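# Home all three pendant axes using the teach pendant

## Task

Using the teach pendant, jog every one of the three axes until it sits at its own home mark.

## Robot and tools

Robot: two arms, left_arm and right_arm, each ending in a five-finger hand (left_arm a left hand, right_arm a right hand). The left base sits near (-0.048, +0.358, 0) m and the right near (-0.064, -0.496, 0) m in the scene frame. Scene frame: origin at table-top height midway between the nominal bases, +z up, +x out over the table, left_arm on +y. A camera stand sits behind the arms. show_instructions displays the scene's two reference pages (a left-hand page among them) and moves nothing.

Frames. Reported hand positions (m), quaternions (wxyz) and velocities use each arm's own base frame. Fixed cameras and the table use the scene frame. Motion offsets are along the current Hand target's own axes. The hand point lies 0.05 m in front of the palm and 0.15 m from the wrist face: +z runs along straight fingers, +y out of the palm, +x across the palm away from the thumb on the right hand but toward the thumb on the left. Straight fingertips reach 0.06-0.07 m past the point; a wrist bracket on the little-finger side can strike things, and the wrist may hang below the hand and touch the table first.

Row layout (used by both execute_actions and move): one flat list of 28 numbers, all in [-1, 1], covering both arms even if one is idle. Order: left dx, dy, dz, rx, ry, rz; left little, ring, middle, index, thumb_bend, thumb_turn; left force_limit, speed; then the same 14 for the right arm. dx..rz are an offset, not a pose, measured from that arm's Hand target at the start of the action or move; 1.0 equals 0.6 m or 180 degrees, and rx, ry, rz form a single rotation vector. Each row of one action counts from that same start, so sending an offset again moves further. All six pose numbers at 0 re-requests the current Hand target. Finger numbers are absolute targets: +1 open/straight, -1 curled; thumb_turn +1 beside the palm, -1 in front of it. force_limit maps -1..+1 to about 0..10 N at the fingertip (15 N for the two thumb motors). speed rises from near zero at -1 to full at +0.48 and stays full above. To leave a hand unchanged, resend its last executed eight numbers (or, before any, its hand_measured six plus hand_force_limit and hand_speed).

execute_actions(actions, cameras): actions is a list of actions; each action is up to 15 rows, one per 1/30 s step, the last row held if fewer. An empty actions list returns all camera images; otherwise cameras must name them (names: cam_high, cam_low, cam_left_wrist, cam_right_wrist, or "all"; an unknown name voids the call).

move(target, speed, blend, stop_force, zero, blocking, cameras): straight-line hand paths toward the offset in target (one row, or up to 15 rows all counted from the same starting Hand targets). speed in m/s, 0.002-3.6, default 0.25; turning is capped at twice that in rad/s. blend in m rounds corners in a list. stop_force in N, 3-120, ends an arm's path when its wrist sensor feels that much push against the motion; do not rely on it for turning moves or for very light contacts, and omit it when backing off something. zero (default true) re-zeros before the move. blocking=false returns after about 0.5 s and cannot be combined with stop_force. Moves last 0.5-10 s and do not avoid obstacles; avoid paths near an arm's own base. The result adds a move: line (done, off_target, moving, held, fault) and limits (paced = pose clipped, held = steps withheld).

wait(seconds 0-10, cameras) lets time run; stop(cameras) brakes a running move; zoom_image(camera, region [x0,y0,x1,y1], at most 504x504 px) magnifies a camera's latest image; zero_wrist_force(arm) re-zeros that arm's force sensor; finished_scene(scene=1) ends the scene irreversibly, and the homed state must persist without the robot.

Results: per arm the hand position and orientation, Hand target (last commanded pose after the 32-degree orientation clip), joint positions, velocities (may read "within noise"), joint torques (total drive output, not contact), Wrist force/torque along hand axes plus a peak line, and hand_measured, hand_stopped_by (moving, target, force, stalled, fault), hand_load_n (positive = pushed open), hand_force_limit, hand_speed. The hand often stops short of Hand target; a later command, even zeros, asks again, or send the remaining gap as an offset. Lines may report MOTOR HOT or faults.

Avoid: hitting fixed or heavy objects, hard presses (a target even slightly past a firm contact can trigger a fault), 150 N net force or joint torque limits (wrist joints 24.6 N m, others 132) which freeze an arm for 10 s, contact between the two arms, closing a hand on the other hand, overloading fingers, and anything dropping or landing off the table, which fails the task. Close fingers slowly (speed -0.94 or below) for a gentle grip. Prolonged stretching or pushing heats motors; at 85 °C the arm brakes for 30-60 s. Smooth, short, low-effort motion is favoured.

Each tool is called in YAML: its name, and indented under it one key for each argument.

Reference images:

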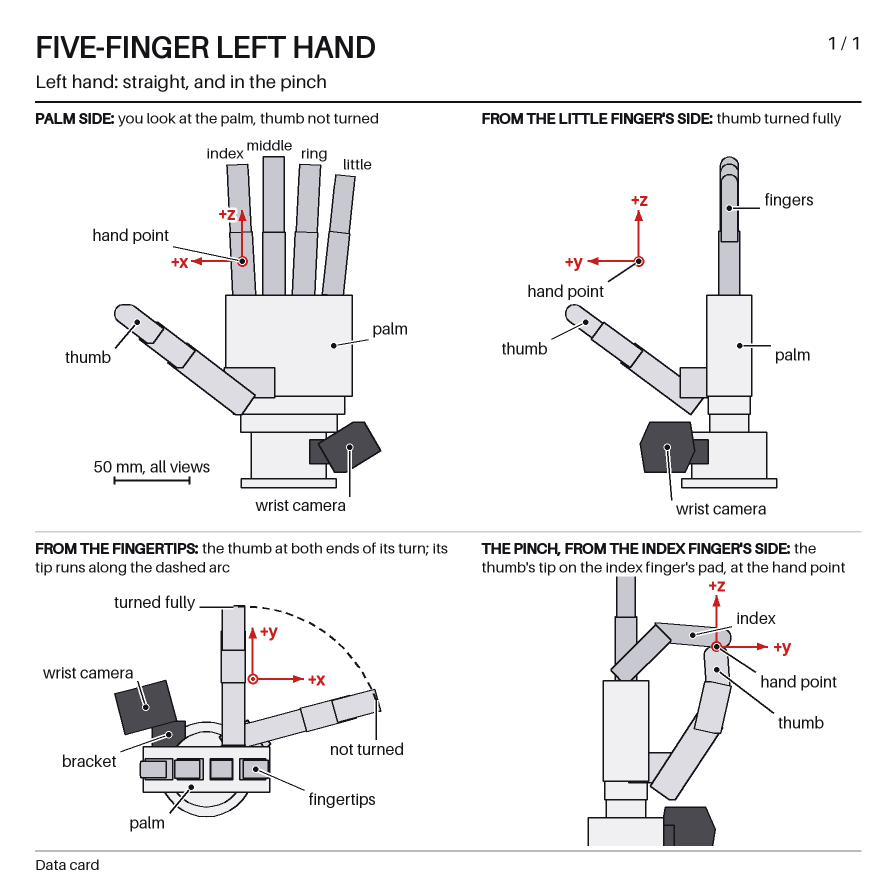

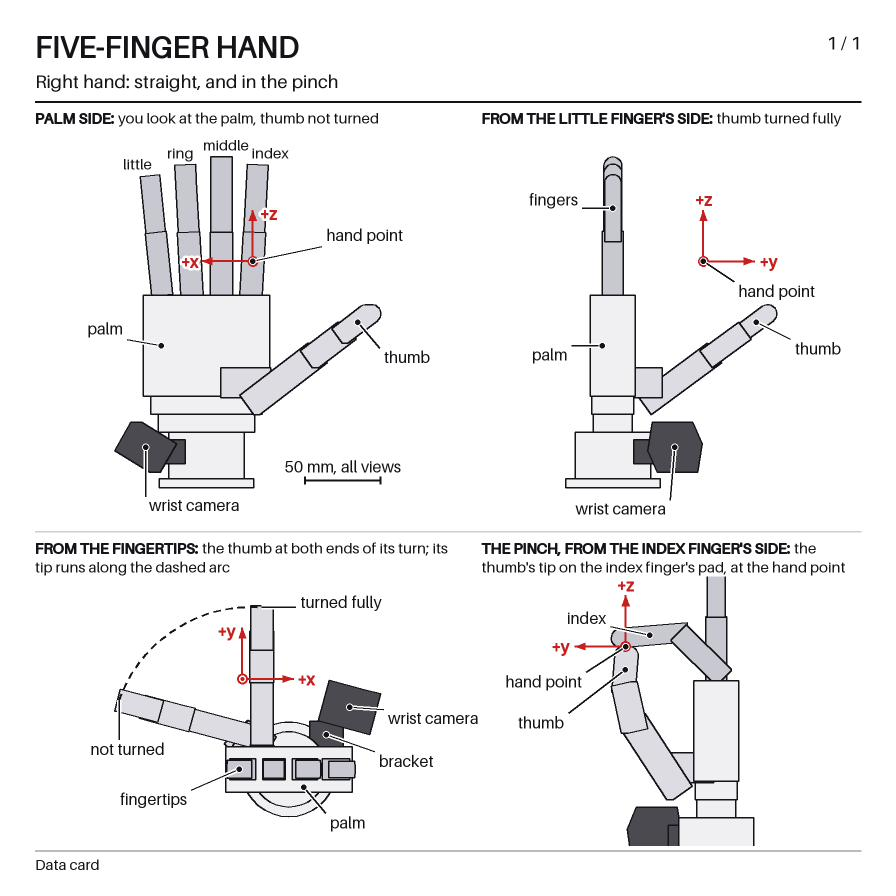

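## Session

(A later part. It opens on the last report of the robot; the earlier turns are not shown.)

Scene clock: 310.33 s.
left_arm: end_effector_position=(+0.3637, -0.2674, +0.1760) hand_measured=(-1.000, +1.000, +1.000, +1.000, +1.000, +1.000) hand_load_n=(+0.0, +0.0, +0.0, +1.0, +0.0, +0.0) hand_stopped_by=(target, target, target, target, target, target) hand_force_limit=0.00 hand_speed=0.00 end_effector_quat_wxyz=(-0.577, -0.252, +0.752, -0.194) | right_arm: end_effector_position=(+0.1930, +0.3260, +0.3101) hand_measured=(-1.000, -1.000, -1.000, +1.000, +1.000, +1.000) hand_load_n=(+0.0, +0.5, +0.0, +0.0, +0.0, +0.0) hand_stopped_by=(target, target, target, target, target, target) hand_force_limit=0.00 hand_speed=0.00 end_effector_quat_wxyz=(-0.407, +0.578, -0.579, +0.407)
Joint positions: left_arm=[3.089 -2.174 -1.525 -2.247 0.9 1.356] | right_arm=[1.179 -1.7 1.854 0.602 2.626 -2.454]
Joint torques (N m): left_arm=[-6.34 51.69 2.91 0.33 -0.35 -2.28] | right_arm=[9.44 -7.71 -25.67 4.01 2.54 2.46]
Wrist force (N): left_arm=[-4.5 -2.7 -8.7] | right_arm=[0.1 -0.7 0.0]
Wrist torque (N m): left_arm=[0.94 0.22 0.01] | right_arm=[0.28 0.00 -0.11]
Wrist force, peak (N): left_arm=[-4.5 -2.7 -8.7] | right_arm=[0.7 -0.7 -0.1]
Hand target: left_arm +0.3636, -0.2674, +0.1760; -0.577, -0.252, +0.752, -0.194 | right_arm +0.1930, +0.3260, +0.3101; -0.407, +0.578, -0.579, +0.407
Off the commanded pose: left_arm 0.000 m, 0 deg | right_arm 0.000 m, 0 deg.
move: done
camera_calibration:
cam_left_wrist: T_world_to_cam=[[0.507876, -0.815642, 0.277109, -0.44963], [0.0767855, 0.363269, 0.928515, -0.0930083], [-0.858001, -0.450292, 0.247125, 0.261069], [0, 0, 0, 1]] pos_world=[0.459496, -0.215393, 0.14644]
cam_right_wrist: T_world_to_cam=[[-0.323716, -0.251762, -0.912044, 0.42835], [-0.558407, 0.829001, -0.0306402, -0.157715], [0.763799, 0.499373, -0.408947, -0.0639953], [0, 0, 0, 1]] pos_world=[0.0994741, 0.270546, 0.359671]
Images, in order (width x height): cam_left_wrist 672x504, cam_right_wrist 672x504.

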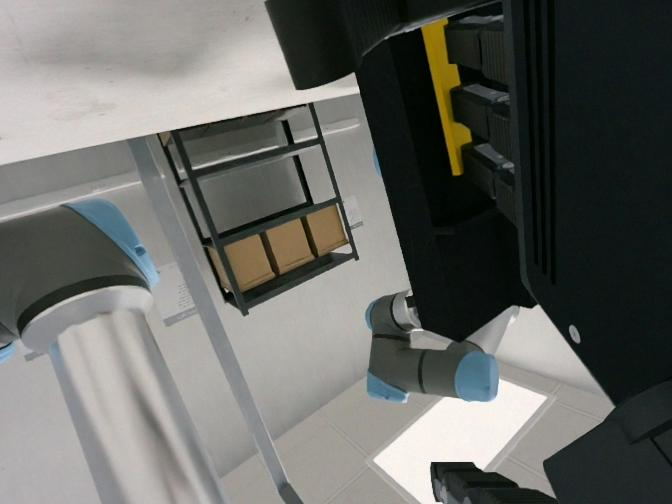

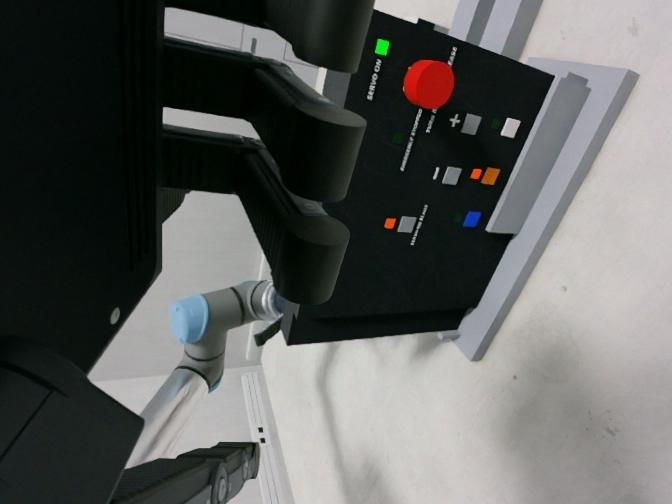

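execute_actions:
  actions: []

zoom_image:
  camera: "cam_high"
  region: [210, 290, 360, 400]

zoom_image:
  camera: "cam_low"
  region: [130, 240, 340, 310]

Scene clock: 314.30 s.
left_arm: end_effector_position=(+0.3636, -0.2674, +0.1760) hand_measured=(-1.000, +1.000, +1.000, +1.000, +1.000, +1.000) hand_load_n=(+0.0, +0.0, +0.0, +1.0, +0.0, +0.0) hand_stopped_by=(target, target, target, target, target, target) hand_force_limit=0.00 hand_speed=0.00 end_effector_quat_wxyz=(-0.577, -0.252, +0.752, -0.194) | right_arm: end_effector_position=(+0.1930, +0.3260, +0.3101) hand_measured=(-1.000, -1.000, -1.000, +1.000, +1.000, +1.000) hand_load_n=(+0.0, +0.0, +0.0, +0.0, +0.0, -0.5) hand_stopped_by=(target, target, target, target, target, target) hand_force_limit=0.00 hand_speed=0.00 end_effector_quat_wxyz=(-0.407, +0.578, -0.579, +0.407)
Joint positions: left_arm=[3.089 -2.174 -1.525 -2.247 0.9 1.356] | right_arm=[1.179 -1.7 1.854 0.602 2.626 -2.454]
Joint velocities: within noise
Joint torques (N m): left_arm=[-6.64 51.36 6.74 0.44 1.9 -2.19] | right_arm=[8.93 -7.51 -26.54 3.96 2.52 2.34]
Wrist force (N): left_arm=[-4.0 -3.2 -9.5] | right_arm=[0.3 -0.5 -0.2]
Wrist torque (N m): left_arm=[1.01 0.19 0.02] | right_arm=[0.32 -0.03 -0.10]
Wrist force, peak (N): left_arm=[-4.1 -3.4 -9.7] | right_arm=[0.3 -1.0 0.4]
Hand target: left_arm +0.3636, -0.2674, +0.1760; -0.577, -0.252, +0.752, -0.194 | right_arm +0.1930, +0.3260, +0.3101; -0.407, +0.578, -0.579, +0.407
Off the commanded pose: left_arm 0.000 m, 0 deg | right_arm 0.000 m, 0 deg.
camera_calibration:
cam_left_wrist: T_world_to_cam=[[0.507876, -0.815642, 0.277109, -0.44958], [0.0767855, 0.363269, 0.928515, -0.0930006], [-0.858001, -0.450292, 0.247125, 0.260983], [0, 0, 0, 1]] pos_world=[0.459396, -0.215393, 0.14644]
cam_right_wrist: T_world_to_cam=[[-0.323716, -0.251762, -0.912044, 0.42835], [-0.558407, 0.829001, -0.0306402, -0.157715], [0.763799, 0.499373, -0.408947, -0.0639953], [0, 0, 0, 1]] pos_world=[0.0994741, 0.270546, 0.359671]

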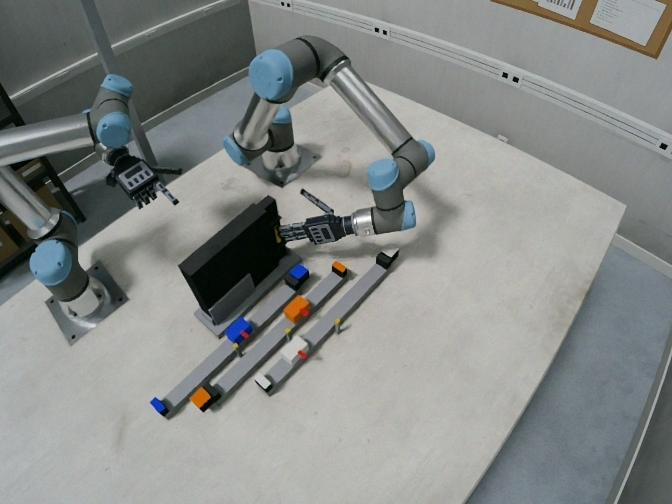

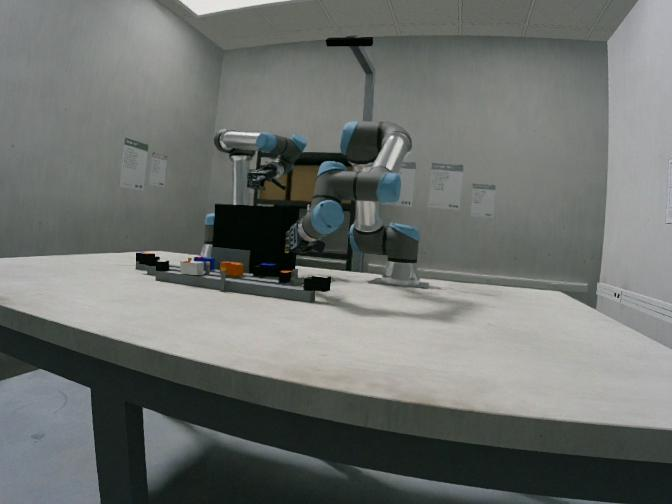

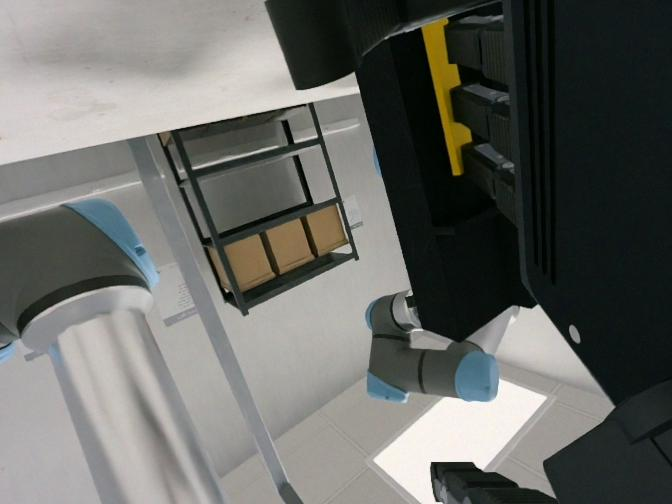

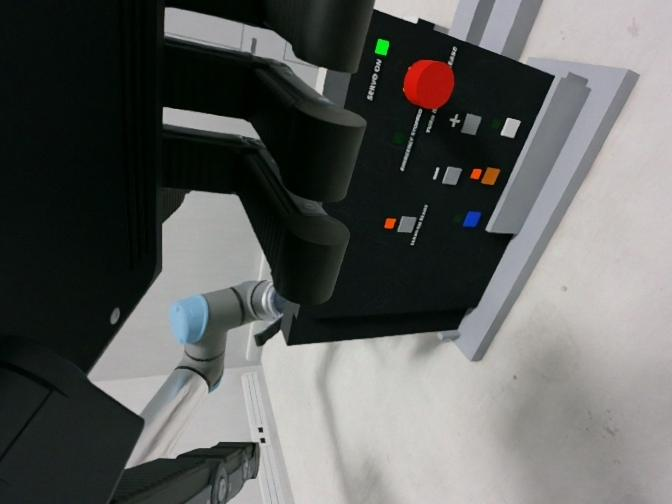

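Scaled by 3.360.

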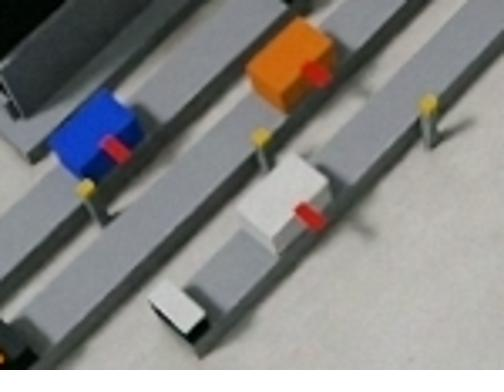

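Scaled by 2.400.

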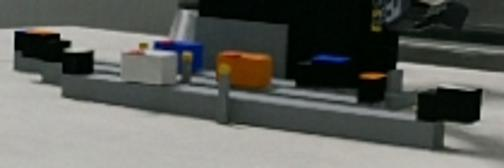

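move:
  target: [0,0,0,0,0,0,-1,1,1,1,1,1,0,0,-0.0307,0.2933,0.1983,0,0,0,-1,-1,-1,1,1,1,0,0]
  speed: 0.2
  cameras: ["cam_right_wrist"]

move:
  target: [0,0,0,0,0,0,-1,1,1,1,1,1,0,0,0,-0.017,0.047,0,0,0,-1,-1,-1,1,1,1,0,0]
  speed: 0.01
  stop_force: 5
  cameras: ["cam_right_wrist", "cam_high"]

zoom_image:
  camera: "cam_high"
  region: [210, 290, 360, 400]

Scene clock: 332.20 s.
left_arm: end_effector_position=(+0.3636, -0.2674, +0.1760) hand_measured=(-1.000, +1.000, +1.000, +1.000, +1.000, +1.000) hand_load_n=(+0.0, +0.0, +0.0, +1.0, -0.5, -0.5) hand_stopped_by=(target, target, target, target, target, target) hand_force_limit=0.00 hand_speed=0.00 end_effector_quat_wxyz=(-0.577, -0.252, +0.752, -0.194) | right_arm: end_effector_position=(+0.2454, +0.3445, +0.1044) hand_measured=(-1.000, -1.000, -1.000, +1.000, +1.000, +1.000) hand_load_n=(+0.0, +0.0, +0.0, +0.0, +0.0, +0.0) hand_stopped_by=(target, target, target, target, target, target) hand_force_limit=0.00 hand_speed=0.00 end_effector_quat_wxyz=(-0.407, +0.578, -0.579, +0.407)
Joint positions: left_arm=[3.089 -2.174 -1.525 -2.247 0.9 1.356] | right_arm=[1.038 -1.458 2.175 -0.101 2.517 -2.619]
Joint torques (N m): left_arm=[-6.72 52.2 5.75 0.45 1.91 -2.38] | right_arm=[-10.79 -9.64 -9.41 -2.16 -0.4 -2.37]
Wrist force (N): left_arm=[-4.1 -3.4 -9.5] | right_arm=[0.0 -0.6 -0.5]
Wrist torque (N m): left_arm=[0.99 0.22 0.02] | right_arm=[0.31 0.03 -0.04]
Wrist force, peak (N): left_arm=[-4.4 -3.5 -9.6] | right_arm=[0.7 -1.4 -0.7]
Hand target: left_arm +0.3636, -0.2674, +0.1760; -0.577, -0.252, +0.752, -0.194 | right_arm +0.2455, +0.3445, +0.1043; -0.407, +0.578, -0.579, +0.407
Off the commanded pose: left_arm 0.000 m, 0 deg | right_arm 0.000 m, 0 deg.
move: done
camera_calibration:
cam_right_wrist: T_world_to_cam=[[-0.323875, -0.251718, -0.912, 0.262393], [-0.558306, 0.829072, -0.0305602, -0.150225], [0.763806, 0.499277, -0.409051, -0.197385], [0, 0, 0, 1]] pos_world=[0.151875, 0.289146, 0.153971]
Images, in order (width x height): cam_right_wrist 672x504.

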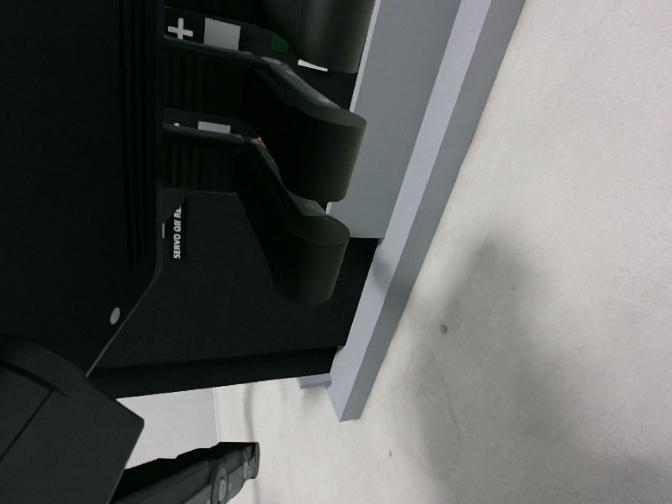

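Scene clock: 334.97 s.
left_arm: end_effector_position=(+0.3636, -0.2674, +0.1760) hand_measured=(-1.000, +1.000, +1.000, +1.000, +1.000, +1.000) hand_load_n=(+0.5, +0.0, +0.0, +1.0, -0.5, +0.0) hand_stopped_by=(target, target, target, target, target, target) hand_force_limit=0.00 hand_speed=0.00 end_effector_quat_wxyz=(-0.577, -0.252, +0.752, -0.194) | right_arm: end_effector_position=(+0.2601, +0.3445, +0.1044) hand_measured=(-1.000, -1.000, -1.000, +1.000, +1.000, +1.000) hand_load_n=(+0.0, +0.5, +0.0, -0.5, +0.0, +0.0) hand_stopped_by=(target, target, target, target, target, target) hand_force_limit=0.00 hand_speed=0.00 end_effector_quat_wxyz=(-0.407, +0.578, -0.579, +0.407)
Joint positions: left_arm=[3.089 -2.174 -1.525 -2.247 0.9 1.356] | right_arm=[0.995 -1.463 2.175 -0.128 2.481 -2.66]
Joint torques (N m): left_arm=[-6.46 51.51 7.08 -1.5 1.89 -2.18] | right_arm=[8.6 -8.82 -12.39 3.14 2.56 2.52]
Wrist force (N): left_arm=[-4.5 -3.7 -9.7] | right_arm=[-0.2 0.1 -2.6]
Wrist torque (N m): left_arm=[1.02 0.15 0.00] | right_arm=[0.43 -0.02 -0.08]
Wrist force, peak (N): left_arm=[-4.9 -4.1 -10.2] | right_arm=[-0.3 0.2 -12.6]
Hand target: left_arm +0.3636, -0.2674, +0.1760; -0.577, -0.252, +0.752, -0.194 | right_arm +0.2601, +0.3445, +0.1043; -0.407, +0.578, -0.579, +0.407 (not the last commanded pose)
Off the commanded pose: left_arm 0.000 m, 0 deg | right_arm 0.015 m, 0 deg.
move: contact (right_arm)
camera_calibration:
cam_right_wrist: T_world_to_cam=[[-0.323754, -0.251747, -0.912034, 0.267115], [-0.558334, 0.82905, -0.030644, -0.14205], [0.763837, 0.499298, -0.408968, -0.20856], [0, 0, 0, 1]] pos_world=[0.166474, 0.289146, 0.153971]
Images, in order (width x height): cam_high 672x504, cam_right_wrist 672x504.

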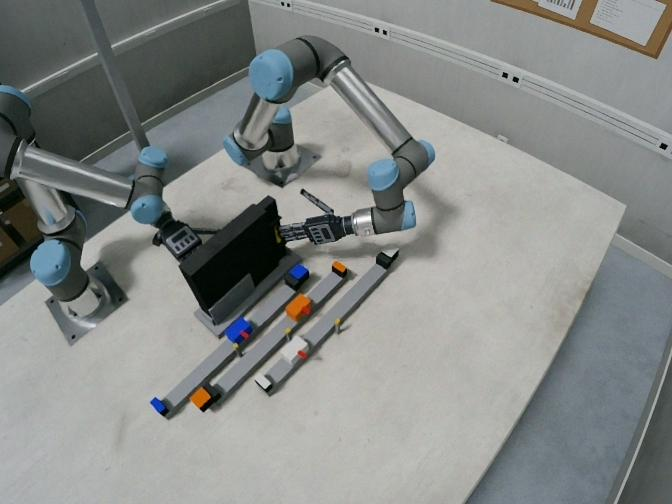

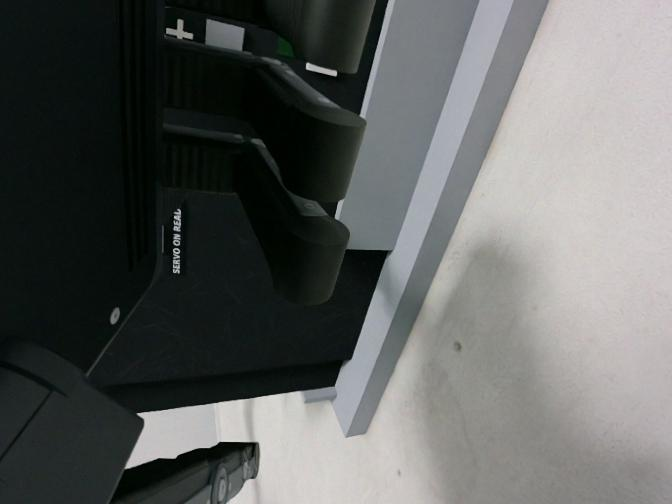

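Scaled by 3.360.

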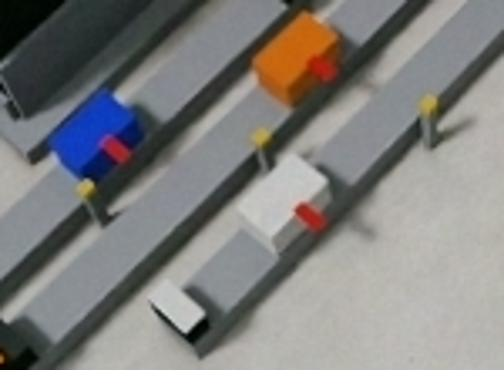

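move:
  target: [0,0,0,0,0,0,-1,1,1,1,1,1,0,0,0,0.0057,-0.0157,0,0,0,-1,-1,-1,1,1,1,0,0]
  speed: 0.1
  cameras: ["cam_high"]

zoom_image:
  camera: "cam_high"
  region: [210, 290, 360, 400]

Scene clock: 338.07 s.
left_arm: end_effector_position=(+0.3636, -0.2674, +0.1760) hand_measured=(-1.000, +1.000, +1.000, +1.000, +1.000, +1.000) hand_load_n=(+0.0, +0.0, +0.0, +1.0, +0.0, +0.0) hand_stopped_by=(target, target, target, target, target, target) hand_force_limit=0.00 hand_speed=0.00 end_effector_quat_wxyz=(-0.577, -0.252, +0.752, -0.194) | right_arm: end_effector_position=(+0.2502, +0.3445, +0.1043) hand_measured=(-1.000, -1.000, -1.000, +1.000, +1.000, +1.000) hand_load_n=(+0.0, +0.0, +0.5, +0.0, +0.0, +0.0) hand_stopped_by=(target, target, target, target, target, target) hand_force_limit=0.00 hand_speed=0.00 end_effector_quat_wxyz=(-0.407, +0.578, -0.579, +0.407)
Joint positions: left_arm=[3.089 -2.174 -1.525 -2.247 0.9 1.356] | right_arm=[1.024 -1.46 2.176 -0.11 2.505 -2.633]
Joint torques (N m): left_arm=[-5.15 50.12 6.89 -3.16 1.92 -2.17] | right_arm=[9.99 -8.56 -21.47 3.72 2.53 2.13]
Wrist force (N): left_arm=[-3.6 -3.6 -9.1] | right_arm=[-0.2 -0.6 -0.3]
Wrist torque (N m): left_arm=[0.95 0.25 0.06] | right_arm=[0.30 0.05 -0.15]
Wrist force, peak (N): left_arm=[-4.9 -3.7 -10.2] | right_arm=[-0.1 0.1 -3.0]
Hand target: left_arm +0.3636, -0.2674, +0.1760; -0.577, -0.252, +0.752, -0.194 | right_arm +0.2500, +0.3445, +0.1043; -0.407, +0.578, -0.579, +0.407
Off the commanded pose: left_arm 0.000 m, 0 deg | right_arm 0.000 m, 0 deg.
move: done
Images, in order (width x height): cam_high 672x504.

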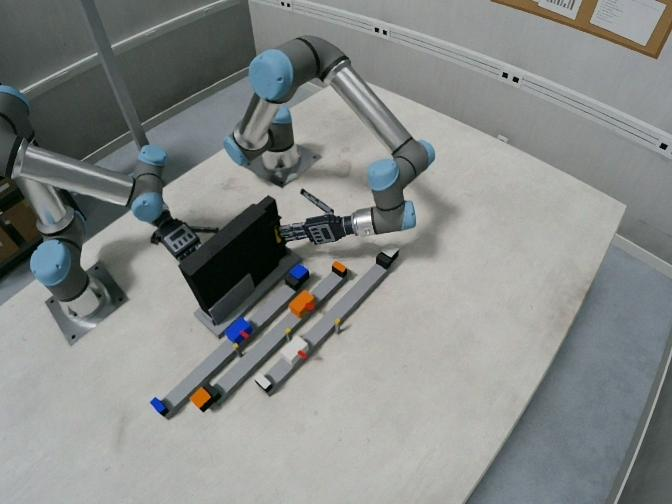

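Scaled by 3.360.

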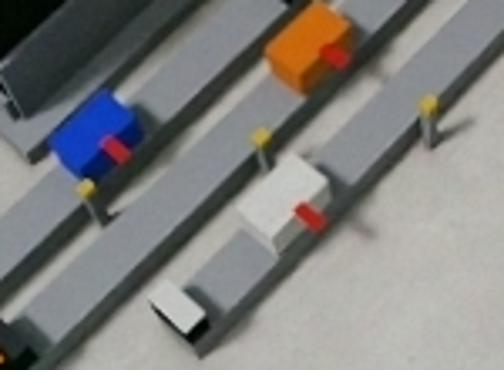

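move:
  target: [0,0,0,0,0,0,-1,1,1,1,1,1,0,0,0.0755,-0.0011,0.0031,0,0,0,-1,-1,-1,1,1,1,0,0]
  speed: 0.1

move:
  target: [0,0,0,0,0,0,-1,1,1,1,1,1,0,0,0,-0.0113,0.0313,0,0,0,-1,-1,-1,1,1,1,0,0]
  speed: 0.01
  stop_force: 5
  cameras: ["cam_high"]

wait:
  seconds: 4
  cameras: ["cam_high"]

Scene clock: 350.60 s.
left_arm: end_effector_position=(+0.3636, -0.2674, +0.1760) hand_measured=(-1.000, +1.000, +1.000, +1.000, +1.000, +1.000) hand_load_n=(+0.0, +0.0, +0.0, +1.0, +0.0, +0.0) hand_stopped_by=(target, target, target, target, target, target) hand_force_limit=0.00 hand_speed=0.00 end_effector_quat_wxyz=(-0.577, -0.252, +0.752, -0.194) | right_arm: end_effector_position=(+0.2519, +0.2993, +0.1043) hand_measured=(-1.000, -1.000, -1.000, +1.000, +1.000, +1.000) hand_load_n=(+0.0, +0.0, +0.0, +0.0, +0.0, +0.0) hand_stopped_by=(target, target, target, target, target, target) hand_force_limit=0.00 hand_speed=0.00 end_effector_quat_wxyz=(-0.407, +0.578, -0.579, +0.407)
Joint positions: left_arm=[3.089 -2.174 -1.525 -2.247 0.9 1.356] | right_arm=[0.921 -1.594 2.306 -0.175 2.419 -2.721]
Joint torques (N m): left_arm=[-4.29 48.1 7.51 -3.35 1.75 -1.47] | right_arm=[-10.56 -24.64 -10.21 -2.54 -0.64 -2.29]
Wrist force (N): left_arm=[-3.5 -3.3 -9.1] | right_arm=[0.0 -0.2 -0.1]
Wrist torque (N m): left_arm=[0.99 0.22 0.06] | right_arm=[0.35 0.01 -0.02]
Wrist force, peak (N): left_arm=[-3.7 -3.6 -9.3] | right_arm=[-0.2 -1.1 -0.5]
Hand target: left_arm +0.3636, -0.2674, +0.1760; -0.577, -0.252, +0.752, -0.194 | right_arm +0.2520, +0.2992, +0.1043; -0.407, +0.578, -0.579, +0.407
Off the commanded pose: left_arm 0.000 m, 0 deg | right_arm 0.000 m, 0 deg.
move: done

Scene clock: 352.97 s.
left_arm: end_effector_position=(+0.3636, -0.2674, +0.1760) hand_measured=(-1.000, +1.000, +1.000, +1.000, +1.000, +1.000) hand_load_n=(+0.0, +0.0, +0.0, +1.0, +0.0, +0.0) hand_stopped_by=(target, target, target, target, target, target) hand_force_limit=0.00 hand_speed=0.00 end_effector_quat_wxyz=(-0.577, -0.252, +0.752, -0.194) | right_arm: end_effector_position=(+0.2631, +0.2992, +0.1043) hand_measured=(-1.000, -1.000, -1.000, +1.000, +1.000, +1.000) hand_load_n=(+0.0, +0.0, +0.0, -1.0, +0.0, +0.0) hand_stopped_by=(target, target, target, target, target, target) hand_force_limit=0.00 hand_speed=0.00 end_effector_quat_wxyz=(-0.407, +0.578, -0.579, +0.407)
Joint positions: left_arm=[3.089 -2.174 -1.525 -2.247 0.9 1.356] | right_arm=[0.884 -1.596 2.304 -0.192 2.386 -2.749]
Joint torques (N m): left_arm=[-4.51 48.07 8.24 -3.37 1.84 -0.96] | right_arm=[8.74 -13.76 -10.6 2.89 2.42 2.51]
Wrist force (N): left_arm=[-4.7 -3.8 -10.0] | right_arm=[-0.4 0.4 -2.4]
Wrist torque (N m): left_arm=[1.05 0.17 -0.01] | right_arm=[0.48 0.01 -0.09]
Wrist force, peak (N): left_arm=[-4.6 -4.1 -10.0] | right_arm=[-0.8 0.4 -11.3]
Hand target: left_arm +0.3636, -0.2674, +0.1760; -0.577, -0.252, +0.752, -0.194 | right_arm +0.2631, +0.2992, +0.1043; -0.407, +0.578, -0.579, +0.407 (not the last commanded pose)
Off the commanded pose: left_arm 0.000 m, 0 deg | right_arm 0.009 m, 0 deg.
move: contact (right_arm)
Images, in order (width x height): cam_high 672x504.

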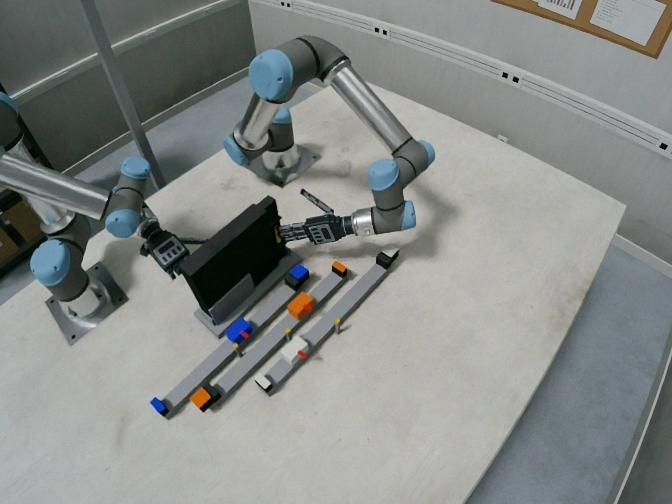

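Scene clock: 356.97 s.
left_arm: end_effector_position=(+0.3636, -0.2674, +0.1760) hand_measured=(-1.000, +1.000, +1.000, +1.000, +1.000, +1.000) hand_load_n=(+0.0, +0.0, +0.0, +0.5, +0.0, +0.0) hand_stopped_by=(target, target, target, target, target, target) hand_force_limit=0.00 hand_speed=0.00 end_effector_quat_wxyz=(-0.577, -0.252, +0.752, -0.194) | right_arm: end_effector_position=(+0.2631, +0.2992, +0.1043) hand_measured=(-1.000, -1.000, -1.000, +1.000, +1.000, +1.000) hand_load_n=(+0.0, +0.0, +0.0, -1.0, +0.0, +0.0) hand_stopped_by=(target, target, target, target, target, target) hand_force_limit=0.00 hand_speed=0.00 end_effector_quat_wxyz=(-0.407, +0.578, -0.579, +0.407)
Joint positions: left_arm=[3.089 -2.174 -1.525 -2.247 0.9 1.356] | right_arm=[0.884 -1.596 2.304 -0.192 2.386 -2.749]
Joint torques (N m): left_arm=[-3.56 46.84 9.27 -3.2 1.69 -0.71] | right_arm=[8.41 -6.35 -10.19 2.91 2.5 2.53]
Wrist force (N): left_arm=[-4.8 -4.0 -9.8] | right_arm=[-0.1 -0.1 -2.6]
Wrist torque (N m): left_arm=[1.01 0.20 -0.02] | right_arm=[0.43 -0.05 -0.07]
Wrist force, peak (N): left_arm=[-4.7 -4.0 -10.0] | right_arm=[-0.1 0.2 -3.0]
Hand target: left_arm +0.3636, -0.2674, +0.1760; -0.577, -0.252, +0.752, -0.194 | right_arm +0.2631, +0.2992, +0.1043; -0.407, +0.578, -0.579, +0.407 (not the last commanded pose)
Off the commanded pose: left_arm 0.000 m, 0 deg | right_arm 0.009 m, 0 deg.
wait: 4.00 s; at rest by 0.17 s
Images, in order (width x height): cam_high 672x504.

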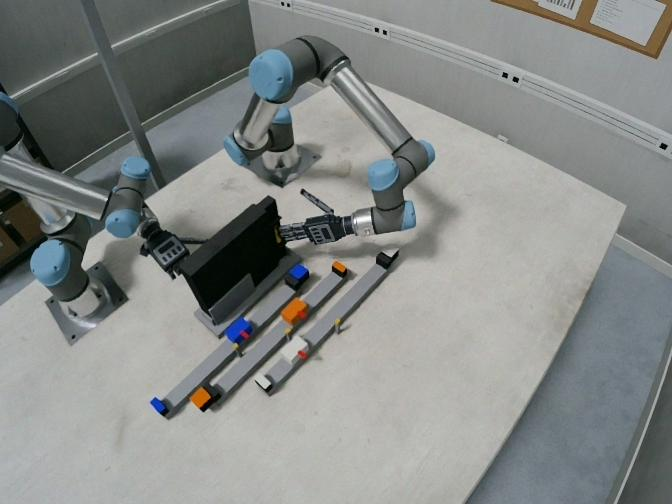

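wait:
  seconds: 6
  cameras: ["cam_high"]

move:
  target: [0,0,0,0,0,0,-1,1,1,1,1,1,0,0,0,0.0057,-0.0157,0,0,0,-1,-1,-1,1,1,1,0,0]
  speed: 0.1
  cameras: ["cam_high"]

zoom_image:
  camera: "cam_high"
  region: [210, 290, 360, 400]

Scene clock: 365.70 s.
left_arm: end_effector_position=(+0.3636, -0.2674, +0.1760) hand_measured=(-1.000, +1.000, +1.000, +1.000, +1.000, +1.000) hand_load_n=(+0.0, +0.0, +0.0, +1.0, +0.0, +0.0) hand_stopped_by=(target, target, target, target, target, target) hand_force_limit=0.00 hand_speed=0.00 end_effector_quat_wxyz=(-0.577, -0.252, +0.752, -0.194) | right_arm: end_effector_position=(+0.2631, +0.2992, +0.1043) hand_measured=(-1.000, -1.000, -1.000, +1.000, +1.000, +1.000) hand_load_n=(+0.0, +0.0, +0.0, -0.5, +0.0, +0.0) hand_stopped_by=(target, target, target, target, target, target) hand_force_limit=0.00 hand_speed=0.00 end_effector_quat_wxyz=(-0.407, +0.578, -0.579, +0.407)
Joint positions: left_arm=[3.089 -2.174 -1.525 -2.247 0.9 1.356] | right_arm=[0.884 -1.596 2.304 -0.192 2.386 -2.749]
Joint torques (N m): left_arm=[-1.61 42.71 10.4 -3.17 1.23 0.53] | right_arm=[7.81 -5.82 -10.43 3 2.47 2.36]
Wrist force (N): left_arm=[-4.6 -3.7 -9.9] | right_arm=[-0.4 0.2 -2.5]
Wrist torque (N m): left_arm=[1.06 0.15 0.00] | right_arm=[0.45 0.00 -0.09]
Wrist force, peak (N): left_arm=[-4.9 -4.1 -10.0] | right_arm=[-0.2 0.3 -3.1]
Hand target: left_arm +0.3636, -0.2674, +0.1760; -0.577, -0.252, +0.752, -0.194 | right_arm +0.2631, +0.2992, +0.1043; -0.407, +0.578, -0.579, +0.407 (not the last commanded pose)
Off the commanded pose: left_arm 0.000 m, 0 deg | right_arm 0.009 m, 0 deg.
wait: 6.00 s; at rest from the start
Images, in order (width x height): cam_high 672x504.

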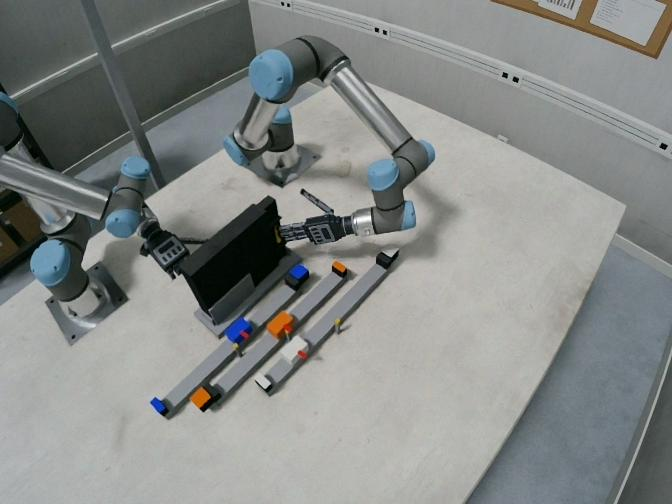

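Scene clock: 366.60 s.
left_arm: end_effector_position=(+0.3636, -0.2674, +0.1760) hand_measured=(-1.000, +1.000, +1.000, +1.000, +1.000, +1.000) hand_load_n=(+0.0, +0.0, +0.0, +1.0, +0.0, +0.0) hand_stopped_by=(target, target, target, target, target, target) hand_force_limit=0.00 hand_speed=0.00 end_effector_quat_wxyz=(-0.577, -0.252, +0.752, -0.194) | right_arm: end_effector_position=(+0.2532, +0.2992, +0.1042) hand_measured=(-1.000, -1.000, -1.000, +1.000, +1.000, +1.000) hand_load_n=(+0.0, +0.0, +0.0, +0.0, +0.0, +0.0) hand_stopped_by=(target, target, target, target, target, target) hand_force_limit=0.00 hand_speed=0.00 end_effector_quat_wxyz=(-0.407, +0.578, -0.579, +0.407)
Joint positions: left_arm=[3.089 -2.174 -1.525 -2.247 0.9 1.356] | right_arm=[0.916 -1.595 2.306 -0.178 2.414 -2.725]
Joint torques (N m): left_arm=[-0.86 42.15 9.74 -3.2 1.19 0.58] | right_arm=[8.13 -4.18 -12.77 3.06 2.5 2.52]
Wrist force (N): left_arm=[-3.3 -3.5 -8.8] | right_arm=[0.3 -0.7 0.2]
Wrist torque (N m): left_arm=[0.95 0.24 0.08] | right_arm=[0.27 -0.04 -0.12]
Wrist force, peak (N): left_arm=[-4.9 -3.7 -9.9] | right_arm=[0.1 0.2 -2.6]
Hand target: left_arm +0.3636, -0.2674, +0.1760; -0.577, -0.252, +0.752, -0.194 | right_arm +0.2531, +0.2992, +0.1043; -0.407, +0.578, -0.579, +0.407
Off the commanded pose: left_arm 0.000 m, 0 deg | right_arm 0.000 m, 0 deg.
move: done
Images, in order (width x height): cam_high 672x504.

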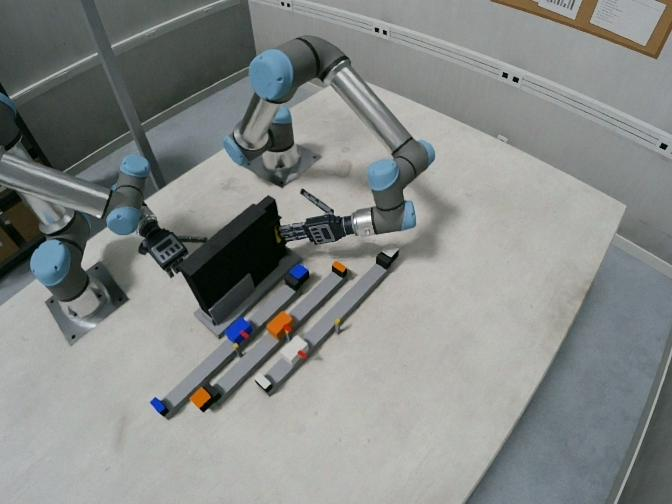

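Scaled by 3.360.

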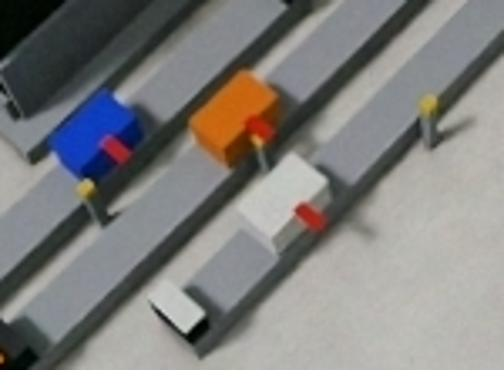

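move:
  target: [0,0,0,0,0,0,-1,1,1,1,1,1,0,0,0.0087,0.0725,0.0245,0,0,0,-1,-1,-1,1,1,1,0,0]
  speed: 0.1

move:
  target: [0,0,0,0,0,0,-1,1,1,1,1,1,0,0,0,-0.0113,0.0313,0,0,0,-1,-1,-1,1,1,1,0,0]
  speed: 0.01
  stop_force: 5
  cameras: ["cam_right_wrist"]

Scene clock: 388.73 s.
left_arm: end_effector_position=(+0.3636, -0.2674, +0.1760) hand_measured=(-1.000, +1.000, +1.000, +1.000, +1.000, +1.000) hand_load_n=(+0.0, +0.0, +0.0, +1.0, +0.0, +0.0) hand_stopped_by=(target, target, target, target, target, target) hand_force_limit=0.00 hand_speed=0.00 end_effector_quat_wxyz=(-0.577, -0.252, +0.752, -0.194) | right_arm: end_effector_position=(+0.2522, +0.2941, +0.0584) hand_measured=(-1.000, -1.000, -1.000, +1.000, +1.000, +1.000) hand_load_n=(+0.0, +0.0, +0.0, +0.0, +0.0, -0.5) hand_stopped_by=(target, target, target, target, target, target) hand_force_limit=0.00 hand_speed=0.00 end_effector_quat_wxyz=(-0.407, +0.578, -0.579, +0.407)
Joint positions: left_arm=[3.089 -2.174 -1.525 -2.247 0.9 1.356] | right_arm=[0.906 -1.503 2.377 -0.345 2.406 -2.732]
Joint torques (N m): left_arm=[-0.68 40.39 11.64 -3.26 1.14 1.01] | right_arm=[-11.52 -4.86 -8.49 -2.55 -0.59 -2.23]
Wrist force (N): left_arm=[-3.4 -3.5 -8.9] | right_arm=[0.2 -0.8 0.2]
Wrist torque (N m): left_arm=[0.96 0.27 0.06] | right_arm=[0.26 -0.05 -0.03]
Wrist force, peak (N): left_arm=[-3.6 -3.7 -9.0] | right_arm=[-0.2 -0.9 -0.1]
Hand target: left_arm +0.3636, -0.2674, +0.1760; -0.577, -0.252, +0.752, -0.194 | right_arm +0.2522, +0.2941, +0.0583; -0.407, +0.578, -0.579, +0.407
Off the commanded pose: left_arm 0.000 m, 0 deg | right_arm 0.000 m, 0 deg.
move: done

Scene clock: 391.10 s.
left_arm: end_effector_position=(+0.3636, -0.2674, +0.1760) hand_measured=(-1.000, +1.000, +1.000, +1.000, +1.000, +1.000) hand_load_n=(+0.0, +0.0, +0.5, +1.0, +0.0, +0.0) hand_stopped_by=(target, target, target, target, target, target) hand_force_limit=0.00 hand_speed=0.00 end_effector_quat_wxyz=(-0.577, -0.252, +0.752, -0.194) | right_arm: end_effector_position=(+0.2635, +0.2941, +0.0584) hand_measured=(-1.000, -1.000, -1.000, +1.000, +1.000, +1.000) hand_load_n=(+0.0, +0.0, +0.0, -1.0, +0.0, -0.5) hand_stopped_by=(target, target, target, target, target, target) hand_force_limit=0.00 hand_speed=0.00 end_effector_quat_wxyz=(-0.407, +0.578, -0.579, +0.407)
Joint positions: left_arm=[3.089 -2.174 -1.525 -2.247 0.9 1.356] | right_arm=[0.868 -1.505 2.375 -0.362 2.373 -2.76]
Joint torques (N m): left_arm=[-0.22 39.78 11.92 -3.31 1.25 1.22] | right_arm=[8.9 -13.99 -9.61 2.73 2.37 2.33]
Wrist force (N): left_arm=[-4.9 -4.2 -9.7] | right_arm=[0.4 0.2 -3.7]
Wrist torque (N m): left_arm=[1.02 0.18 -0.02] | right_arm=[0.50 -0.05 -0.05]
Wrist force, peak (N): left_arm=[-4.9 -4.3 -9.8] | right_arm=[-0.4 -0.1 -14.2]
Hand target: left_arm +0.3636, -0.2674, +0.1760; -0.577, -0.252, +0.752, -0.194 | right_arm +0.2635, +0.2940, +0.0584; -0.407, +0.578, -0.579, +0.407 (not the last commanded pose)
Off the commanded pose: left_arm 0.000 m, 0 deg | right_arm 0.009 m, 0 deg.
move: contact (right_arm)
camera_calibration:
cam_right_wrist: T_world_to_cam=[[-0.323787, -0.2517, -0.912036, 0.213576], [-0.558315, 0.829065, -0.0305915, -0.0996507], [0.763837, 0.499298, -0.408968, -0.204831], [0, 0, 0, 1]] pos_world=[0.169974, 0.238646, 0.107971]
Images, in order (width x height): cam_right_wrist 672x504.

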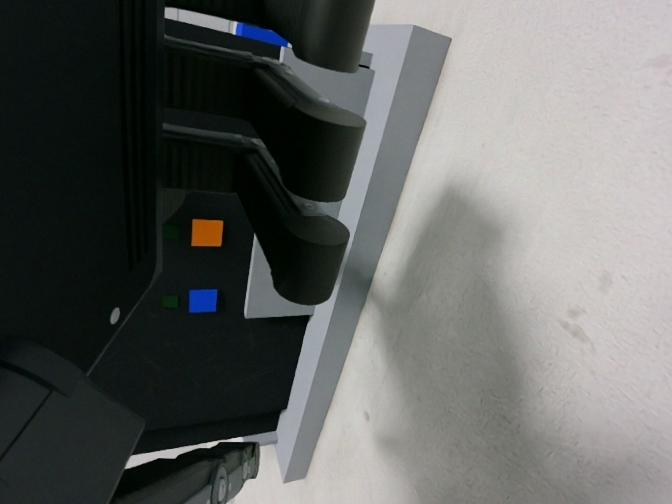

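move:
  target:
    - [0,0,0,0,0,0,-1,1,1,1,1,1,0,0,0,0.0065,-0.018,0,0,0,-1,-1,-1,1,1,1,0,0]
    - [0,0,0,0,0,0,-1,1,1,1,1,1,0,0,-0.084,-0.064,-0.048,0,0,0,-1,-1,-1,1,1,1,0,0]
  speed: 0.1
  blend: 0.004

move:
  target: [0,0,0,0,0,0,-1,1,1,1,1,1,0,0,0,-0.0113,0.0313,0,0,0,-1,-1,-1,1,1,1,0,0]
  speed: 0.01
  stop_force: 5

wait:
  seconds: 1.5
  cameras: ["cam_high"]

zoom_image:
  camera: "cam_high"
  region: [210, 290, 360, 400]

Scene clock: 397.77 s.
left_arm: end_effector_position=(+0.3636, -0.2674, +0.1760) hand_measured=(-1.000, +1.000, +1.000, +1.000, +1.000, +1.000) hand_load_n=(+0.0, +0.0, +0.0, +0.5, +0.0, +0.0) hand_stopped_by=(target, target, target, target, target, target) hand_force_limit=0.00 hand_speed=0.00 end_effector_quat_wxyz=(-0.577, -0.252, +0.752, -0.194) | right_arm: end_effector_position=(+0.2495, +0.3444, +0.1042) hand_measured=(-1.000, -1.000, -1.000, +1.000, +1.000, +1.000) hand_load_n=(+0.0, +0.0, +0.0, +0.0, +0.0, +0.0) hand_stopped_by=(target, target, target, target, target, target) hand_force_limit=0.00 hand_speed=0.00 end_effector_quat_wxyz=(-0.407, +0.578, -0.579, +0.407)
Joint positions: left_arm=[3.089 -2.174 -1.525 -2.247 0.9 1.356] | right_arm=[1.026 -1.46 2.176 -0.11 2.507 -2.631]
Joint torques (N m): left_arm=[0.48 38.2 12.64 -3.36 1.16 1.77] | right_arm=[10.03 -9.27 -22.07 3.77 2.59 2.59]
Wrist force (N): left_arm=[-3.8 -3.7 -9.1] | right_arm=[0.0 -0.8 -0.3]
Wrist torque (N m): left_arm=[1.01 0.25 0.03] | right_arm=[0.28 0.02 -0.14]
Wrist force, peak (N): left_arm=[-4.9 -4.2 -9.9] | right_arm=[0.4 0.3 -4.3]
Hand target: left_arm +0.3636, -0.2674, +0.1760; -0.577, -0.252, +0.752, -0.194 | right_arm +0.2495, +0.3444, +0.1043; -0.407, +0.578, -0.579, +0.407
Off the commanded pose: left_arm 0.000 m, 0 deg | right_arm 0.000 m, 0 deg.
move: done

Scene clock: 400.10 s.
left_arm: end_effector_position=(+0.3636, -0.2674, +0.1760) hand_measured=(-1.000, +1.000, +1.000, +1.000, +1.000, +1.000) hand_load_n=(+0.0, +0.0, +0.0, +1.0, +0.0, -0.5) hand_stopped_by=(target, target, target, target, target, target) hand_force_limit=0.00 hand_speed=0.00 end_effector_quat_wxyz=(-0.577, -0.252, +0.752, -0.194) | right_arm: end_effector_position=(+0.2601, +0.3444, +0.1043) hand_measured=(-1.000, -1.000, -1.000, +1.000, +1.000, +1.000) hand_load_n=(+0.0, +0.0, +0.0, -0.5, +0.0, -0.5) hand_stopped_by=(target, target, target, target, target, target) hand_force_limit=0.00 hand_speed=0.00 end_effector_quat_wxyz=(-0.407, +0.578, -0.579, +0.407)
Joint positions: left_arm=[3.089 -2.174 -1.525 -2.247 0.9 1.356] | right_arm=[0.995 -1.463 2.175 -0.128 2.481 -2.66]
Joint torques (N m): left_arm=[0.72 36.72 12.93 -3.06 1.23 2.07] | right_arm=[8.35 -8.03 -12.32 3.23 2.59 2.5]
Wrist force (N): left_arm=[-4.9 -4.3 -9.4] | right_arm=[-0.1 0.3 -2.8]
Wrist torque (N m): left_arm=[1.02 0.18 -0.02] | right_arm=[0.47 -0.03 -0.07]
Wrist force, peak (N): left_arm=[-5.0 -4.3 -9.9] | right_arm=[-0.5 0.4 -11.6]
Hand target: left_arm +0.3636, -0.2674, +0.1760; -0.577, -0.252, +0.752, -0.194 | right_arm +0.2600, +0.3444, +0.1043; -0.407, +0.578, -0.579, +0.407 (not the last commanded pose)
Off the commanded pose: left_arm 0.000 m, 0 deg | right_arm 0.009 m, 0 deg.
move: contact (right_arm)

Scene clock: 401.60 s.
left_arm: end_effector_position=(+0.3636, -0.2674, +0.1760) hand_measured=(-1.000, +1.000, +1.000, +1.000, +1.000, +1.000) hand_load_n=(+0.0, +0.0, +0.0, +1.0, +0.0, +0.0) hand_stopped_by=(target, target, target, target, target, target) hand_force_limit=0.00 hand_speed=0.00 end_effector_quat_wxyz=(-0.577, -0.252, +0.752, -0.194) | right_arm: end_effector_position=(+0.2600, +0.3444, +0.1043) hand_measured=(-1.000, -1.000, -1.000, +1.000, +1.000, +1.000) hand_load_n=(+0.0, +0.0, +0.0, -1.0, +0.0, +0.0) hand_stopped_by=(target, target, target, target, target, target) hand_force_limit=0.00 hand_speed=0.00 end_effector_quat_wxyz=(-0.407, +0.578, -0.579, +0.407)
Joint positions: left_arm=[3.089 -2.174 -1.525 -2.247 0.9 1.356] | right_arm=[0.995 -1.463 2.175 -0.128 2.481 -2.66]
Joint torques (N m): left_arm=[-0.33 36.42 13.16 -3.1 1.07 2.19] | right_arm=[9.06 -9.37 -11.95 3.17 2.62 2.43]
Wrist force (N): left_arm=[-4.5 -4.4 -9.6] | right_arm=[-0.3 0.0 -2.9]
Wrist torque (N m): left_arm=[1.02 0.14 0.01] | right_arm=[0.46 -0.01 -0.07]
Wrist force, peak (N): left_arm=[-4.9 -4.3 -9.6] | right_arm=[-0.2 -0.1 -2.9]
Hand target: left_arm +0.3636, -0.2674, +0.1760; -0.577, -0.252, +0.752, -0.194 | right_arm +0.2600, +0.3444, +0.1043; -0.407, +0.578, -0.579, +0.407 (not the last commanded pose)
Off the commanded pose: left_arm 0.000 m, 0 deg | right_arm 0.009 m, 0 deg.
wait: 1.50 s; at rest by 0.17 s
Images, in order (width x height): cam_high 672x504.

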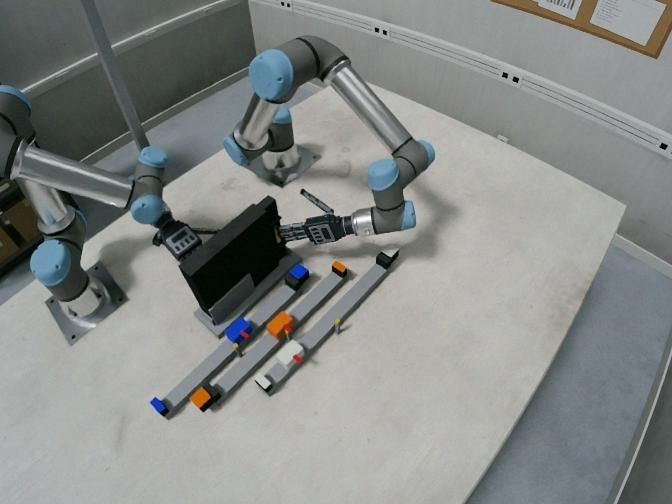

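Scaled by 3.360.

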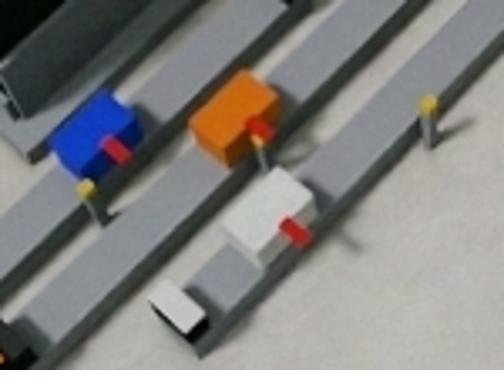

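move:
  target:
    - [0,0,0,0,0,0,-1,1,1,1,1,1,0,0,0,0.006,-0.0165,0,0,0,-1,-1,-1,1,1,1,0,0]
    - [0,0,0,0,0,0,-1,1,1,1,1,1,0,0,0.0753,0.0045,-0.0125,0,0,0,-1,-1,-1,1,1,1,0,0]
  speed: 0.1
  blend: 0.003

move:
  target: [0,0,0,0,0,0,-1,1,1,1,1,1,0,0,0,-0.0113,0.0313,0,0,0,-1,-1,-1,1,1,1,0,0]
  speed: 0.01
  stop_force: 5
  cameras: ["cam_high"]

wait:
  seconds: 10
  cameras: ["cam_high"]

Scene clock: 408.47 s.
left_arm: end_effector_position=(+0.3636, -0.2674, +0.1760) hand_measured=(-1.000, +1.000, +1.000, +1.000, +1.000, +1.000) hand_load_n=(+0.0, +0.0, +0.0, +1.0, -0.5, +0.0) hand_stopped_by=(target, target, target, target, target, target) hand_force_limit=0.00 hand_speed=0.00 end_effector_quat_wxyz=(-0.577, -0.252, +0.752, -0.194) | right_arm: end_effector_position=(+0.2520, +0.2994, +0.1043) hand_measured=(-1.000, -1.000, -1.000, +1.000, +1.000, +1.000) hand_load_n=(+0.0, +0.5, +0.0, -0.5, +0.0, +0.0) hand_stopped_by=(target, target, target, target, target, target) hand_force_limit=0.00 hand_speed=0.00 end_effector_quat_wxyz=(-0.407, +0.578, -0.579, +0.407) end_effector_velocity=(+0.000, +0.000, +0.000) end_effector_angular_velocity=(+0.002, +0.001, +0.002)
Joint positions: left_arm=[3.089 -2.174 -1.525 -2.247 0.9 1.356] | right_arm=[0.921 -1.594 2.306 -0.175 2.419 -2.721]
Joint velocities: left_arm=[within noise] | right_arm=[-0.003 -0.004 0.003 -0.002 -0.005 -0.002]
Joint torques (N m): left_arm=[0.72 32.88 14.61 -2.97 1.26 2.46] | right_arm=[-9.93 -24.29 -9.14 -2.78 -0.78 -2.22]
Wrist force (N): left_arm=[-3.5 -3.6 -8.4] | right_arm=[0.0 -0.6 -0.1]
Wrist torque (N m): left_arm=[1.00 0.26 0.05] | right_arm=[0.29 0.01 -0.02]
Wrist force, peak (N): left_arm=[-4.9 -4.6 -9.6] | right_arm=[-0.2 0.0 -3.0]
Hand target: left_arm +0.3636, -0.2674, +0.1760; -0.577, -0.252, +0.752, -0.194 | right_arm +0.2520, +0.2993, +0.1043; -0.407, +0.578, -0.579, +0.407
Off the commanded pose: left_arm 0.000 m, 0 deg | right_arm 0.000 m, 0 deg.
move: done

Scene clock: 410.80 s.
left_arm: end_effector_position=(+0.3636, -0.2674, +0.1760) hand_measured=(-1.000, +1.000, +1.000, +1.000, +1.000, +1.000) hand_load_n=(+0.0, +0.0, +0.0, +1.0, -0.5, +0.0) hand_stopped_by=(target, target, target, target, target, target) hand_force_limit=0.00 hand_speed=0.00 end_effector_quat_wxyz=(-0.577, -0.252, +0.752, -0.194) | right_arm: end_effector_position=(+0.2631, +0.2993, +0.1043) hand_measured=(-1.000, -1.000, -1.000, +1.000, +1.000, +1.000) hand_load_n=(+0.0, +0.0, +0.0, -0.5, +0.0, +0.0) hand_stopped_by=(target, target, target, target, target, target) hand_force_limit=0.00 hand_speed=0.00 end_effector_quat_wxyz=(-0.407, +0.578, -0.579, +0.407)
Joint positions: left_arm=[3.089 -2.174 -1.525 -2.247 0.9 1.356] | right_arm=[0.884 -1.596 2.304 -0.192 2.387 -2.749]
Joint torques (N m): left_arm=[-0.25 32.45 15.14 -3.04 0.96 2.25] | right_arm=[7.73 -14.56 -10.31 3.11 2.67 2.49]
Wrist force (N): left_arm=[-4.7 -4.4 -9.3] | right_arm=[-0.3 0.0 -2.3]
Wrist torque (N m): left_arm=[1.02 0.17 -0.01] | right_arm=[0.42 -0.01 -0.09]
Wrist force, peak (N): left_arm=[-4.9 -4.5 -9.8] | right_arm=[-0.6 0.2 -10.7]
Hand target: left_arm +0.3636, -0.2674, +0.1760; -0.577, -0.252, +0.752, -0.194 | right_arm +0.2631, +0.2992, +0.1043; -0.407, +0.578, -0.579, +0.407 (not the last commanded pose)
Off the commanded pose: left_arm 0.000 m, 0 deg | right_arm 0.009 m, 0 deg.
move: contact (right_arm)
Images, in order (width x height): cam_high 672x504.

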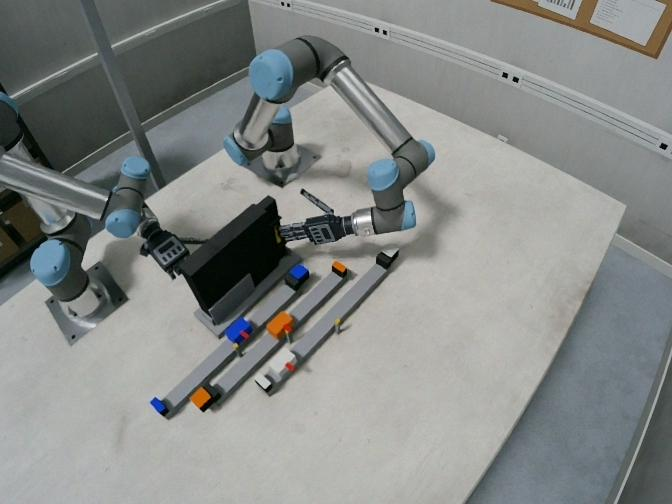

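Scene clock: 420.80 s.
left_arm: end_effector_position=(+0.3636, -0.2674, +0.1760) hand_measured=(-1.000, +1.000, +1.000, +1.000, +1.000, +1.000) hand_load_n=(+0.0, +0.0, +0.0, +1.0, +0.0, +0.0) hand_stopped_by=(target, target, target, target, target, target) hand_force_limit=0.00 hand_speed=0.00 end_effector_quat_wxyz=(-0.577, -0.252, +0.752, -0.194) | right_arm: end_effector_position=(+0.2631, +0.2992, +0.1043) hand_measured=(-1.000, -1.000, -1.000, +1.000, +1.000, +1.000) hand_load_n=(+0.0, +0.0, +0.0, -0.5, +0.0, +0.0) hand_stopped_by=(target, target, target, target, target, target) hand_force_limit=0.00 hand_speed=0.00 end_effector_quat_wxyz=(-0.407, +0.578, -0.579, +0.407)
Joint positions: left_arm=[3.089 -2.174 -1.525 -2.247 0.9 1.356] | right_arm=[0.884 -1.596 2.304 -0.192 2.387 -2.749]
Joint torques (N m): left_arm=[0.56 27.95 15.12 -3.11 0.55 2.23] | right_arm=[7.84 -6.41 -9.83 2.99 2.41 2.46]
Wrist force (N): left_arm=[-4.8 -4.2 -9.5] | right_arm=[-0.3 0.0 -2.6]
Wrist torque (N m): left_arm=[1.05 0.19 -0.03] | right_arm=[0.45 -0.02 -0.08]
Wrist force, peak (N): left_arm=[-5.2 -4.5 -9.6] | right_arm=[-0.5 0.7 -2.9]
Hand target: left_arm +0.3636, -0.2674, +0.1760; -0.577, -0.252, +0.752, -0.194 | right_arm +0.2631, +0.2992, +0.1043; -0.407, +0.578, -0.579, +0.407 (not the last commanded pose)
Off the commanded pose: left_arm 0.000 m, 0 deg | right_arm 0.009 m, 0 deg.
wait: 10.00 s; at rest by 0.17 s
Images, in order (width x height): cam_high 672x504.

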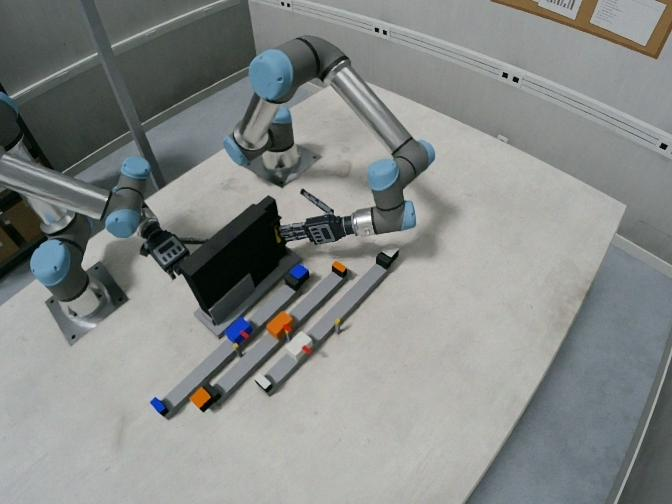

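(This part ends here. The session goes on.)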